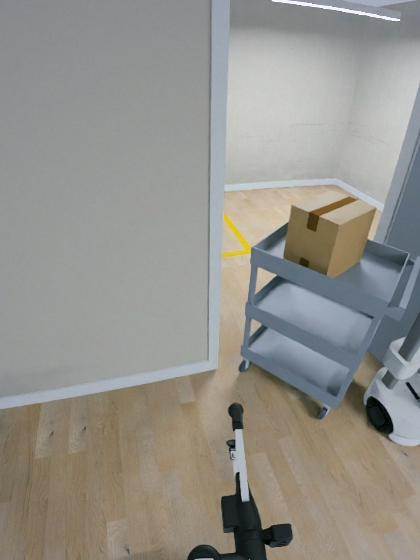

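Request:
move:
  r2: {"base":{"rotate_rad":0.26}}
  blocking: false
  cameras: []

Request:
wait:
  seconds: 3
  cameras: []

Request:
move:
  r2: {"base":{"strafe_m":-0.62,"translate_m":-0.08}}
  blocking: false
  cameras: []

Request:
wait:
  seconds: 5
  cameras: ["r2_head_camera","r2_wrist_camera"]

Scene clock: 1094.17 s.
move: r2 moving
r1: as last shown
r1.lidar_m: 5.17 0.34 0.25 - 0.25 0.25 0.25 0.25 0.25 0.32 1.14 3.99
r1.motor_effort: lift_m=+19(19) arm_m=-4(4) wheel_0=-32(33) wheel_1=+31(32) wheel_2=+8(8)
r1.servo_current: wrist_yaw_rad=46(65) wrist_pitch_rad=39(46) wrist_roll_rad=46(52) gripper_m=46(46)
r1.contact_limits: strafe_m 1
r1.wrist_depth_mm: - 134 - - 368 237 174 / - 121 134 - 375 229 176 / - 124 157 - 382 242 177 / 108 136 208 - 384 231 179 / 213 946 1756 - 387 232 179 / 220 - 192 1205 190 234 179 / - 141 439 153 357 208 180
r2.base_odometry: x=-3.319 y=-1.172 heading=+3.048
r2.turned_by_wheels: +0.212
r2.turned_by_imu: +0.207
r2.base_tilt: forward=-0.7 right=+0.0
r2.lidar_m: 1.21 1.27 1.53 1.45 1.52 2.07 - 4.72 3.45 1.56 1.11 1.13
r2.base_status: rotate_rad moving
r2.joint_positions: lift_m=+0.673 arm_m=+0.000 wrist_yaw_rad=+0.003 wrist_pitch_rad=+0.008 wrist_roll_rad=+1.570 gripper_m=+0.130
r2.joint_status: not commanded
r2.measured_speeds: translate_m=-0.001 strafe_m=+0.000 rotate_rad=+0.461 lift_m=+0.000 arm_m=+0.000 wrist_yaw_rad=+0.000 wrist_pitch_rad=+0.000 wrist_roll_rad=+0.000
r2.motor_effort: lift_m=+20(20) arm_m=-3(4) wheel_0=-2(10) wheel_1=-4(9) wheel_2=-5(11)
r2.servo_current: wrist_yaw_rad=46(59) wrist_pitch_rad=52(52) wrist_roll_rad=46(52) gripper_m=52(59)
r2.hand_pose: x=+0.4595 y=-0.0867 z=+0.8488 quat_wxyz=(+0.707, +0.707, +0.004, -0.002) (m; r2's base frame)
r2.wrist_depth_mm: - - - - - 1537 960 / - - - - - 1661 1160 / - - - - - - - / - - - - - - 1025 / - - - - - - 991 / - 186 188 - 189 - 1008 / - - - - - - -
pictures: none
No camera images: "cameras" was empty.

Scene clock: 1094.67 s.
earlier move: r2 done
r1.base_odometry: x=-1.870 y=-0.286 heading=-2.373
r1.turned_by_wheels: +0.000
r1.turned_by_imu: +0.000
r1.base_tilt: forward=-1.6 right=+1.3
r1.lidar_m: 5.17 0.36 0.25 - 0.25 0.25 0.25 0.25 0.25 0.30 1.18 3.98
r1.base_status: not commanded
r1.joint_positions: lift_m=+0.124 arm_m=+0.000 wrist_yaw_rad=+3.196 wrist_pitch_rad=+0.002 wrist_roll_rad=+0.000 gripper_m=+0.056
r1.joint_status: not commanded
r1.measured_speeds: all 0
r1.motor_effort: lift_m=+19(19) arm_m=-4(4) wheel_0=-32(33) wheel_1=+32(32) wheel_2=+8(8)
r1.servo_current: wrist_yaw_rad=52(65) wrist_pitch_rad=46(52) wrist_roll_rad=65(65) gripper_m=33(46)
r1.contact_limits: strafe_m 1
r1.hand_pose: x=-0.1218 y=+0.0717 z=+0.3019 quat_wxyz=(-0.027, -0.001, +0.000, +1.000) (m; r1's base frame)
r1.wrist_depth_mm: - 134 - - 368 237 175 / - 121 134 - 377 229 176 / - 124 157 - 379 242 177 / 108 135 208 - 387 231 179 / 213 946 1661 - 389 233 178 / 221 - 193 1205 191 232 179 / - 141 439 153 355 208 179
r2.base_odometry: x=-3.319 y=-1.172 heading=+3.095
r2.turned_by_wheels: +0.047
r2.turned_by_imu: +0.046
r2.base_tilt: forward=-0.7 right=+0.0
r2.lidar_m: 1.23 1.32 1.51 1.46 1.51 2.17 - 4.49 3.40 1.55 1.11 1.14
r2.base_status: done
r2.joint_positions: lift_m=+0.673 arm_m=+0.000 wrist_yaw_rad=+0.003 wrist_pitch_rad=+0.008 wrist_roll_rad=+1.570 gripper_m=+0.130
r2.joint_status: not commanded
r2.measured_speeds: all 0
r2.motor_effort: lift_m=+20(20) arm_m=-3(4) wheel_0=-4(10) wheel_1=-3(9) wheel_2=-4(11)
r2.servo_current: wrist_yaw_rad=39(59) wrist_pitch_rad=46(52) wrist_roll_rad=46(59) gripper_m=59(59)
r2.hand_pose: x=+0.4595 y=-0.0867 z=+0.8488 quat_wxyz=(+0.707, +0.707, +0.004, -0.002) (m; r2's base frame)
r2.wrist_depth_mm: - - - - - 1661 1160 / - - - - - 1576 1042 / - - - - - - 1008 / - - - - - - 991 / - - - - - - 1008 / - 186 187 - 189 - 1025 / - - - - - - -
wait: 0.50 of 3 s (r2 has come to rest)
pictures: none
No camera images: "cameras" was empty.

Scene clock: 1095.17 s.
move: r2 moving
r1: as last shown
r1.lidar_m: 5.16 0.33 0.25 - 0.25 0.25 0.25 0.25 0.25 0.34 1.15 3.98
r1.motor_effort: lift_m=+19(19) arm_m=-3(4) wheel_0=-33(33) wheel_1=+32(32) wheel_2=+8(8)
r1.servo_current: wrist_yaw_rad=59(59) wrist_pitch_rad=39(46) wrist_roll_rad=52(65) gripper_m=46(52)
r1.contact_limits: strafe_m 1
r1.wrist_depth_mm: - 134 - - 370 236 175 / - 121 135 - 375 229 176 / - 124 157 - 382 243 176 / 109 135 208 - 384 230 178 / 213 931 1756 - 384 232 179 / 220 - 192 1182 191 233 179 / - 141 439 153 357 208 179
r2.base_odometry: x=-3.313 y=-1.139 heading=+3.096
r2.turned_by_wheels: +0.001
r2.turned_by_imu: +0.000
r2.base_tilt: forward=-0.7 right=+0.0
r2.lidar_m: 1.23 1.31 1.55 1.49 1.58 2.24 - 4.47 3.35 1.52 1.07 1.09
r2.base_status: translate_m moving; strafe_m moving
r2.joint_positions: lift_m=+0.673 arm_m=+0.000 wrist_yaw_rad=+0.003 wrist_pitch_rad=+0.008 wrist_roll_rad=+1.570 gripper_m=+0.130
r2.joint_status: not commanded
r2.measured_speeds: translate_m=-0.017 strafe_m=-0.131 rotate_rad=-0.003 lift_m=+0.000 arm_m=+0.000 wrist_yaw_rad=+0.000 wrist_pitch_rad=+0.000 wrist_roll_rad=+0.000
r2.motor_effort: lift_m=+20(20) arm_m=-4(4) wheel_0=+8(13) wheel_1=-11(11) wheel_2=+6(7)
r2.servo_current: wrist_yaw_rad=59(59) wrist_pitch_rad=52(59) wrist_roll_rad=46(52) gripper_m=46(59)
r2.hand_pose: x=+0.4595 y=-0.0867 z=+0.8488 quat_wxyz=(+0.707, +0.707, +0.004, -0.002) (m; r2's base frame)
r2.wrist_depth_mm: - - - - - 1537 1098 / - - - - - 1661 1182 / - - - - - - 1008 / - - - - - - 1008 / - - - - - - 1008 / - 186 188 - 189 - 1025 / - - - - - - -
pictures: none
No camera images: "cameras" was empty.

Scene clock: 1098.13 s.
earlier move: r2 done
r1.base_odometry: x=-1.870 y=-0.286 heading=-2.373
r1.turned_by_wheels: +0.000
r1.turned_by_imu: +0.000
r1.base_tilt: forward=-1.6 right=+1.3
r1.lidar_m: 5.18 0.35 0.25 - 0.25 0.25 0.25 0.25 0.25 0.32 0.60 0.73
r1.base_status: not commanded
r1.joint_positions: lift_m=+0.124 arm_m=+0.000 wrist_yaw_rad=+3.196 wrist_pitch_rad=+0.002 wrist_roll_rad=+0.000 gripper_m=+0.056
r1.joint_status: not commanded
r1.measured_speeds: all 0
r1.motor_effort: lift_m=+19(19) arm_m=-4(4) wheel_0=-33(33) wheel_1=+31(32) wheel_2=+8(8)
r1.servo_current: wrist_yaw_rad=39(72) wrist_pitch_rad=46(52) wrist_roll_rad=65(65) gripper_m=46(52)
r1.contact_limits: strafe_m 1
r1.hand_pose: x=-0.1218 y=+0.0717 z=+0.3019 quat_wxyz=(-0.027, -0.001, +0.000, +1.000) (m; r1's base frame)
r1.wrist_depth_mm: - 134 - - 368 236 174 / - 121 135 - 379 229 176 / - 124 157 - 379 243 177 / 108 135 208 - 384 231 178 / 212 931 1708 - 389 231 179 / 220 - 191 1182 191 233 179 / - 140 436 153 357 208 179
r2.base_odometry: x=-3.210 y=-0.556 heading=+3.096
r2.turned_by_wheels: +0.000
r2.turned_by_imu: +0.000
r2.base_tilt: forward=-0.7 right=+0.0
r2.lidar_m: 0.88 1.38 1.93 2.07 2.20 3.08 - 3.68 2.75 1.02 0.73 0.74
r2.base_status: done
r2.joint_positions: lift_m=+0.673 arm_m=+0.000 wrist_yaw_rad=+0.003 wrist_pitch_rad=+0.008 wrist_roll_rad=+1.570 gripper_m=+0.130
r2.joint_status: not commanded
r2.measured_speeds: all 0
r2.motor_effort: lift_m=+20(20) arm_m=-3(4) wheel_0=+2(15) wheel_1=-2(12) wheel_2=+6(8)
r2.servo_current: wrist_yaw_rad=46(59) wrist_pitch_rad=46(59) wrist_roll_rad=52(59) gripper_m=52(59)
r2.hand_pose: x=+0.4595 y=-0.0867 z=+0.8488 quat_wxyz=(+0.707, +0.707, +0.004, -0.002) (m; r2's base frame)
r2.wrist_depth_mm: - - - 603 - 591 891 / - - 842 535 1025 521 530 / - - 768 634 - - - / - - 946 798 - 1138 - / - - - - - 1464 1060 / - 191 188 157 189 - 1078 / - - - - - - 1098
wait: 2.97 of 5 s (r2 has come to rest)
pictures: r2_head_camera, r2_wrist_camera
Images, in order (width x height): r2_head_camera 420x560, r2_wrist_camera 616x392.

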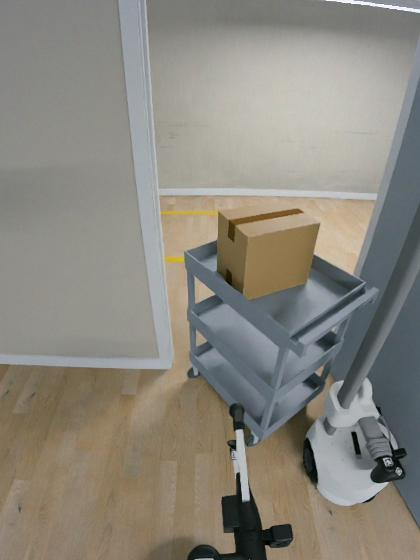

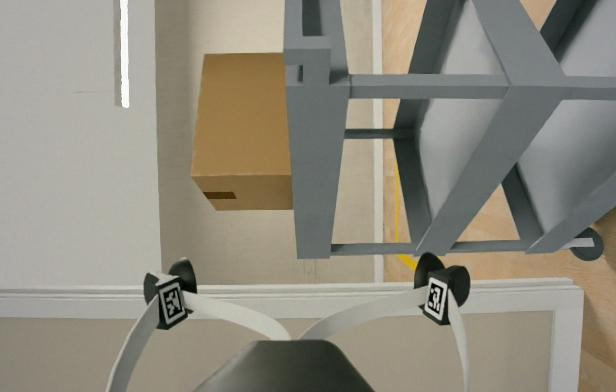

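Request:
move:
  r2: {"base":{"strafe_m":-0.195}}
  blocking: false
  cameras: []

Request:
wait:
  seconds: 3
  cameras: []

Request:
move:
  r2: {"base":{"translate_m":0.17},"pace":"slow","contact_limits":{"translate_m":0.3}}
  blocking: false
  cameras: []

Request:
wait:
  seconds: 4
  cameras: ["r2_head_camera","r2_wrist_camera"]

Scene clock: 1113.17 s.
move: r2 moving
r1: as last shown
r1.base_tilt: forward=-1.6 right=+1.2
r1.lidar_m: 5.16 0.34 0.25 - 0.25 0.25 0.25 0.25 0.25 0.33 0.58 0.69
r1.motor_effort: lift_m=+19(19) arm_m=-3(4) wheel_0=-32(33) wheel_1=+32(32) wheel_2=+8(8)
r1.servo_current: wrist_yaw_rad=39(59) wrist_pitch_rad=39(46) wrist_roll_rad=46(52) gripper_m=46(46)
r1.contact_limits: strafe_m 1
r1.wrist_depth_mm: - 134 - - 368 237 175 / - 121 134 - 375 228 176 / - 124 157 - 379 242 177 / 109 135 208 - 382 231 179 / 212 917 1661 - 387 232 179 / 220 - 192 1182 190 233 179 / - 140 439 153 357 208 179
r2.base_odometry: x=-3.209 y=-0.520 heading=+3.095
r2.turned_by_wheels: +0.000
r2.turned_by_imu: +0.000
r2.base_tilt: forward=-0.6 right=+0.1
r2.lidar_m: 0.82 1.36 1.91 2.12 2.23 3.11 - 3.62 2.72 2.62 0.70 0.71
r2.base_status: strafe_m moving
r2.joint_positions: lift_m=+0.673 arm_m=+0.000 wrist_yaw_rad=+0.003 wrist_pitch_rad=+0.008 wrist_roll_rad=+1.570 gripper_m=+0.130
r2.joint_status: not commanded
r2.measured_speeds: translate_m=+0.001 strafe_m=-0.142 rotate_rad=-0.004 lift_m=+0.000 arm_m=+0.000 wrist_yaw_rad=+0.000 wrist_pitch_rad=+0.000 wrist_roll_rad=+0.000
r2.motor_effort: lift_m=+20(20) arm_m=-3(4) wheel_0=+11(12) wheel_1=-10(12) wheel_2=+0(4)
r2.servo_current: wrist_yaw_rad=46(52) wrist_pitch_rad=52(59) wrist_roll_rad=46(52) gripper_m=52(52)
r2.hand_pose: x=+0.4595 y=-0.0867 z=+0.8488 quat_wxyz=(+0.707, +0.707, +0.004, -0.002) (m; r2's base frame)
r2.wrist_depth_mm: - - - 621 - 609 891 / - - 842 530 1025 521 530 / - - 788 591 - - - / - - 866 750 - - - / - - - - - 1499 1060 / - 191 194 163 193 - 1078 / - - - - - - 1078
pictures: none
No camera images: "cameras" was empty.

Scene clock: 1114.60 s.
earlier move: r2 done
r1.base_odometry: x=-1.870 y=-0.286 heading=-2.373
r1.turned_by_wheels: +0.000
r1.turned_by_imu: +0.000
r1.base_tilt: forward=-1.6 right=+1.3
r1.lidar_m: 5.16 0.31 0.25 - 0.25 0.25 0.25 0.25 0.25 0.32 0.42 0.51
r1.base_status: not commanded
r1.joint_positions: lift_m=+0.124 arm_m=+0.000 wrist_yaw_rad=+3.196 wrist_pitch_rad=+0.002 wrist_roll_rad=+0.000 gripper_m=+0.056
r1.joint_status: not commanded
r1.measured_speeds: all 0
r1.motor_effort: lift_m=+19(19) arm_m=-4(4) wheel_0=-32(33) wheel_1=+32(32) wheel_2=+8(8)
r1.servo_current: wrist_yaw_rad=65(72) wrist_pitch_rad=39(46) wrist_roll_rad=39(65) gripper_m=39(46)
r1.contact_limits: strafe_m 1
r1.hand_pose: x=-0.1218 y=+0.0717 z=+0.3019 quat_wxyz=(-0.027, -0.001, +0.000, +1.000) (m; r1's base frame)
r1.wrist_depth_mm: - 134 - - 368 236 175 / - 121 134 - 375 228 176 / - 124 157 - 377 243 178 / 108 135 208 - 384 231 178 / 213 946 1708 - 387 233 179 / 221 - 192 1205 191 232 179 / - 141 436 153 359 208 180
r2.base_odometry: x=-3.201 y=-0.362 heading=+3.096
r2.turned_by_wheels: +0.000
r2.turned_by_imu: +0.000
r2.base_tilt: forward=-0.7 right=+0.1
r2.lidar_m: 0.70 1.34 1.90 2.27 2.39 3.35 - 3.39 2.54 2.47 0.64 0.61
r2.base_status: done
r2.joint_positions: lift_m=+0.673 arm_m=+0.000 wrist_yaw_rad=+0.003 wrist_pitch_rad=+0.008 wrist_roll_rad=+1.570 gripper_m=+0.130
r2.joint_status: not commanded
r2.measured_speeds: all 0
r2.motor_effort: lift_m=+20(20) arm_m=-3(4) wheel_0=+3(14) wheel_1=-2(12) wheel_2=+0(4)
r2.servo_current: wrist_yaw_rad=59(59) wrist_pitch_rad=46(59) wrist_roll_rad=52(59) gripper_m=52(59)
r2.hand_pose: x=+0.4595 y=-0.0867 z=+0.8488 quat_wxyz=(+0.707, +0.707, +0.004, -0.002) (m; r2's base frame)
r2.wrist_depth_mm: 508 - 530 627 496 741 - / - - - 676 - 707 931 / - - - 603 - 609 - / - - 820 549 1138 535 535 / - - 768 591 - - - / - - 218 778 219 1397 1078 / - - - - - - -
wait: 1.43 of 3 s (r2 has come to rest)
pictures: none
No camera images: "cameras" was empty.

Scene clock: 1115.10 s.
move: r2 moving
r1: as last shown
r1.lidar_m: 5.18 0.36 0.25 - 0.25 0.25 0.25 0.25 0.25 0.31 0.41 0.50
r1.motor_effort: lift_m=+19(19) arm_m=-3(4) wheel_0=-32(33) wheel_1=+32(32) wheel_2=+8(8)
r1.servo_current: wrist_yaw_rad=59(65) wrist_pitch_rad=46(46) wrist_roll_rad=52(59) gripper_m=39(46)
r1.contact_limits: strafe_m 1
r1.wrist_depth_mm: - 134 - - 368 238 175 / - 121 134 - 377 229 176 / - 124 157 - 379 242 177 / 109 135 208 - 384 231 178 / 213 931 1661 - 387 233 179 / 220 - 192 1205 191 233 179 / - 140 442 153 355 208 179
r2.base_odometry: x=-3.214 y=-0.361 heading=+3.096
r2.turned_by_wheels: +0.000
r2.turned_by_imu: +0.000
r2.base_tilt: forward=-0.7 right=+0.0
r2.lidar_m: 0.73 1.32 1.91 2.27 2.39 3.32 - 3.40 2.57 2.48 0.62 0.57
r2.base_status: translate_m moving
r2.joint_positions: lift_m=+0.673 arm_m=+0.000 wrist_yaw_rad=+0.003 wrist_pitch_rad=+0.008 wrist_roll_rad=+1.570 gripper_m=+0.130
r2.joint_status: not commanded
r2.measured_speeds: translate_m=+0.049 strafe_m=+0.000 rotate_rad=+0.000 lift_m=+0.000 arm_m=+0.000 wrist_yaw_rad=+0.000 wrist_pitch_rad=+0.000 wrist_roll_rad=+0.000
r2.motor_effort: lift_m=+20(20) arm_m=-3(4) wheel_0=+5(11) wheel_1=+6(8) wheel_2=-10(11)
r2.servo_current: wrist_yaw_rad=46(59) wrist_pitch_rad=52(52) wrist_roll_rad=39(59) gripper_m=52(59)
r2.contact_limits: translate_m 0.3
r2.hand_pose: x=+0.4595 y=-0.0867 z=+0.8488 quat_wxyz=(+0.707, +0.707, +0.004, -0.002) (m; r2's base frame)
r2.wrist_depth_mm: 504 - - 627 - 723 - / - - - 661 - 691 1160 / - - - 591 - 597 597 / - - 809 544 1160 530 525 / - - 768 564 - 530 - / - - 218 759 219 1397 1025 / - - - - - - -
pictures: none
No camera images: "cameras" was empty.

Scene clock: 1117.57 s.
earlier move: r2 done
r1.base_odometry: x=-1.870 y=-0.286 heading=-2.373
r1.turned_by_wheels: +0.000
r1.turned_by_imu: +0.000
r1.base_tilt: forward=-1.6 right=+1.3
r1.lidar_m: 5.17 0.33 0.25 - 0.25 0.25 0.25 0.25 0.25 0.32 0.40 0.45
r1.base_status: not commanded
r1.joint_positions: lift_m=+0.124 arm_m=+0.000 wrist_yaw_rad=+3.196 wrist_pitch_rad=+0.002 wrist_roll_rad=+0.000 gripper_m=+0.056
r1.joint_status: not commanded
r1.measured_speeds: all 0
r1.motor_effort: lift_m=+19(19) arm_m=-4(4) wheel_0=-33(33) wheel_1=+31(32) wheel_2=+8(8)
r1.servo_current: wrist_yaw_rad=59(65) wrist_pitch_rad=39(52) wrist_roll_rad=52(65) gripper_m=39(46)
r1.contact_limits: strafe_m 1
r1.hand_pose: x=-0.1218 y=+0.0717 z=+0.3019 quat_wxyz=(-0.027, -0.001, +0.000, +1.000) (m; r1's base frame)
r1.wrist_depth_mm: - 134 - - 370 237 175 / - 121 134 - 377 229 176 / - 125 157 - 379 242 177 / 109 136 208 - 384 231 178 / 213 931 1661 - 384 232 179 / 220 - 191 1182 191 233 179 / - 141 436 153 359 208 179
r2.base_odometry: x=-3.371 y=-0.354 heading=+3.096
r2.turned_by_wheels: +0.000
r2.turned_by_imu: +0.000
r2.base_tilt: forward=-0.7 right=+0.1
r2.lidar_m: 0.53 1.19 1.65 2.27 2.42 3.34 - 3.42 2.56 0.76 0.48 0.45
r2.base_status: done
r2.joint_positions: lift_m=+0.673 arm_m=+0.000 wrist_yaw_rad=+0.003 wrist_pitch_rad=+0.008 wrist_roll_rad=+1.570 gripper_m=+0.130
r2.joint_status: not commanded
r2.measured_speeds: all 0
r2.motor_effort: lift_m=+20(20) arm_m=-4(4) wheel_0=+3(11) wheel_1=+4(8) wheel_2=-5(11)
r2.servo_current: wrist_yaw_rad=52(65) wrist_pitch_rad=52(59) wrist_roll_rad=46(59) gripper_m=39(59)
r2.contact_limits: translate_m 0.3
r2.hand_pose: x=+0.4595 y=-0.0867 z=+0.8488 quat_wxyz=(+0.707, +0.707, +0.004, -0.002) (m; r2's base frame)
r2.wrist_depth_mm: - - - 508 - 661 525 / - - - 449 - 759 466 / - - 676 402 - - 421 / - - 640 304 1025 - - / - - 603 359 359 357 364 / - - 591 480 195 - 559 / - - - - - - -
wait: 2.47 of 4 s (r2 has come to rest)
pictures: r2_head_camera, r2_wrist_camera
Images, in order (width x height): r2_head_camera 420x560, r2_wrist_camera 616x392.

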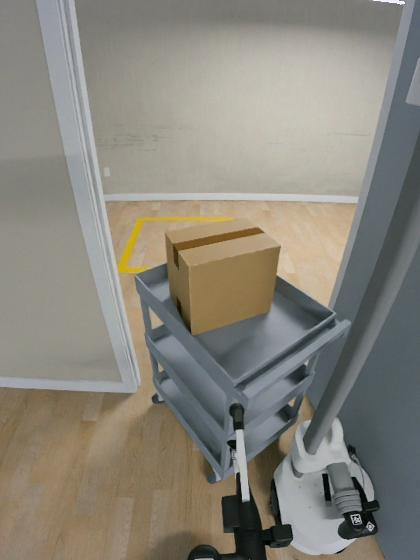

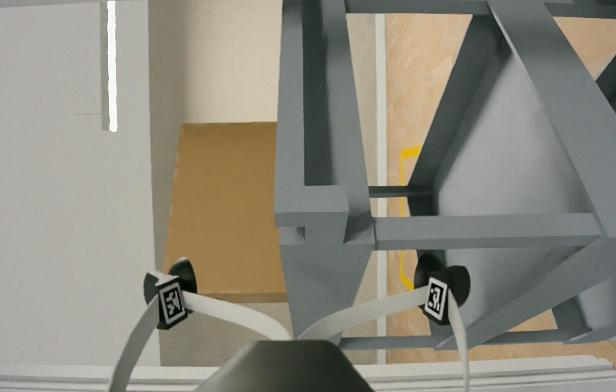

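Request:
move:
  blocking: false
  r2: {"base":{"strafe_m":-0.06},"pace":"slow","contact_limits":{"strafe_m":0.3}}
  cameras: []

Request:
wait:
  seconds: 2
  cameras: ["r2_head_camera","r2_wrist_camera","r2_head_right_camera"]

Scene clock: 1141.20 s.
move: r2 moving
r1: as last shown
r1.lidar_m: 5.16 0.33 0.25 - 0.25 0.25 0.25 0.25 0.25 0.33 0.37 0.44
r1.servo_current: wrist_yaw_rad=46(59) wrist_pitch_rad=46(46) wrist_roll_rad=39(65) gripper_m=46(46)
r1.contact_limits: strafe_m 1
r1.wrist_depth_mm: - 134 - - 373 239 174 / - 121 134 - 377 228 176 / - 124 157 - 379 243 177 / 109 135 208 - 384 231 178 / 212 946 1756 - 387 232 179 / 220 - 192 1205 190 233 180 / - 141 436 153 357 208 178
r2.base_odometry: x=-3.370 y=-0.340 heading=+3.096
r2.turned_by_wheels: +0.000
r2.turned_by_imu: +0.000
r2.base_tilt: forward=-0.7 right=+0.1
r2.lidar_m: 0.55 1.19 1.62 2.27 2.38 3.36 - 3.42 2.54 0.73 0.47 0.44
r2.base_status: strafe_m moving
r2.joint_positions: lift_m=+0.673 arm_m=+0.000 wrist_yaw_rad=+0.003 wrist_pitch_rad=+0.008 wrist_roll_rad=+1.570 gripper_m=+0.130
r2.joint_status: not commanded
r2.measured_speeds: translate_m=+0.000 strafe_m=-0.056 rotate_rad=-0.002 lift_m=+0.000 arm_m=+0.000 wrist_yaw_rad=+0.000 wrist_pitch_rad=+0.000 wrist_roll_rad=+0.000
r2.motor_effort: lift_m=+20(20) arm_m=-3(4) wheel_0=+9(9) wheel_1=-7(8) wheel_2=-1(4)
r2.servo_current: wrist_yaw_rad=52(59) wrist_pitch_rad=52(59) wrist_roll_rad=46(52) gripper_m=59(59)
r2.contact_limits: strafe_m 0.3
r2.hand_pose: x=+0.4595 y=-0.0867 z=+0.8488 quat_wxyz=(+0.707, +0.707, +0.004, -0.002) (m; r2's base frame)
r2.wrist_depth_mm: - - - 517 - 559 539 / - - - 459 - 732 473 / - - 683 418 - - 427 / - - 640 322 1042 - - / - - 615 349 359 362 359 / - - 585 445 212 - 521 / - - - - - - -
pictures: none
No camera images: "cameras" was empty.

Scene clock: 1142.43 s.
earlier move: r2 done
r1.base_odometry: x=-1.870 y=-0.286 heading=-2.373
r1.turned_by_wheels: +0.000
r1.turned_by_imu: +0.000
r1.base_tilt: forward=-1.6 right=+1.3
r1.lidar_m: 5.17 0.35 0.25 - 0.25 0.25 0.25 0.25 0.25 0.31 0.33 0.39
r1.base_status: not commanded
r1.joint_positions: lift_m=+0.124 arm_m=+0.000 wrist_yaw_rad=+3.196 wrist_pitch_rad=+0.002 wrist_roll_rad=+0.000 gripper_m=+0.056
r1.joint_status: not commanded
r1.measured_speeds: all 0
r1.motor_effort: lift_m=+19(19) arm_m=-4(4) wheel_0=-33(33) wheel_1=+31(32) wheel_2=+8(8)
r1.servo_current: wrist_yaw_rad=59(65) wrist_pitch_rad=39(52) wrist_roll_rad=52(65) gripper_m=46(46)
r1.contact_limits: strafe_m 1
r1.hand_pose: x=-0.1218 y=+0.0717 z=+0.3019 quat_wxyz=(-0.027, -0.001, +0.000, +1.000) (m; r1's base frame)
r1.wrist_depth_mm: - 134 - - 370 237 175 / - 121 135 - 375 227 176 / - 124 157 - 382 243 177 / 109 135 208 - 384 231 178 / 213 931 1661 - 387 233 179 / 220 - 192 1205 190 232 179 / - 141 439 153 359 208 179
r2.base_odometry: x=-3.368 y=-0.294 heading=+3.096
r2.turned_by_wheels: +0.000
r2.turned_by_imu: +0.000
r2.base_tilt: forward=-0.7 right=+0.1
r2.lidar_m: 0.54 1.10 1.67 2.33 2.44 3.44 - 3.35 2.47 0.68 0.44 0.40
r2.base_status: done
r2.joint_positions: lift_m=+0.673 arm_m=+0.000 wrist_yaw_rad=+0.003 wrist_pitch_rad=+0.008 wrist_roll_rad=+1.570 gripper_m=+0.130
r2.joint_status: not commanded
r2.measured_speeds: all 0
r2.motor_effort: lift_m=+20(20) arm_m=-3(4) wheel_0=+2(11) wheel_1=-5(9) wheel_2=-1(4)
r2.servo_current: wrist_yaw_rad=39(65) wrist_pitch_rad=46(59) wrist_roll_rad=39(52) gripper_m=46(59)
r2.contact_limits: strafe_m 0.3
r2.hand_pose: x=+0.4595 y=-0.0867 z=+0.8488 quat_wxyz=(+0.707, +0.707, +0.004, -0.002) (m; r2's base frame)
r2.wrist_depth_mm: - - - 554 - 580 580 / - - - 500 - 691 512 / - - - 442 - 809 455 / - - 668 404 - - 421 / - - 627 314 1078 - - / - - 217 317 213 351 362 / - - - - - 1618 878
wait: 1.23 of 2 s (r2 has come to rest)
pictures: r2_head_camera, r2_head_right_camera, r2_wrist_camera
Images, in order (width x height): r2_head_camera 420x560, r2_head_right_camera 420x672, r2_wrist_camera 616x392.

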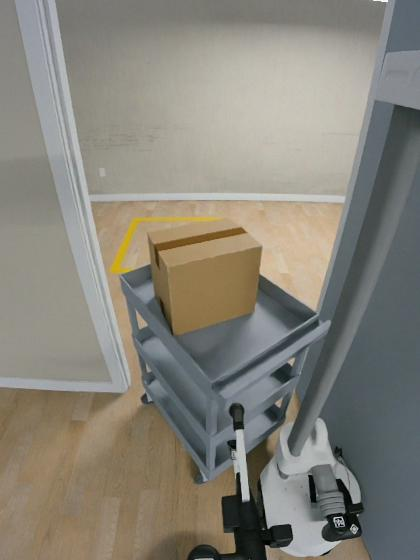

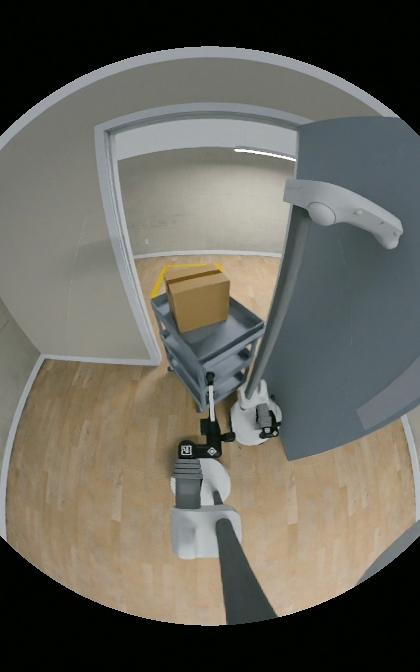

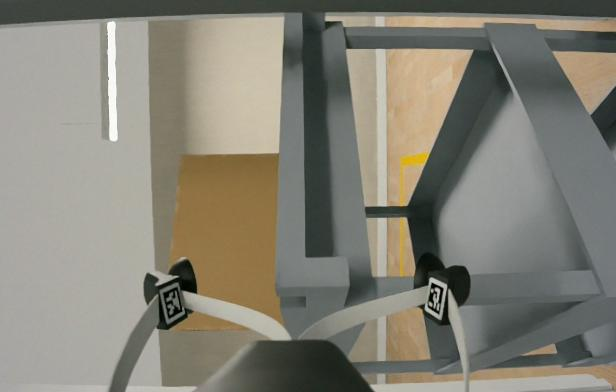

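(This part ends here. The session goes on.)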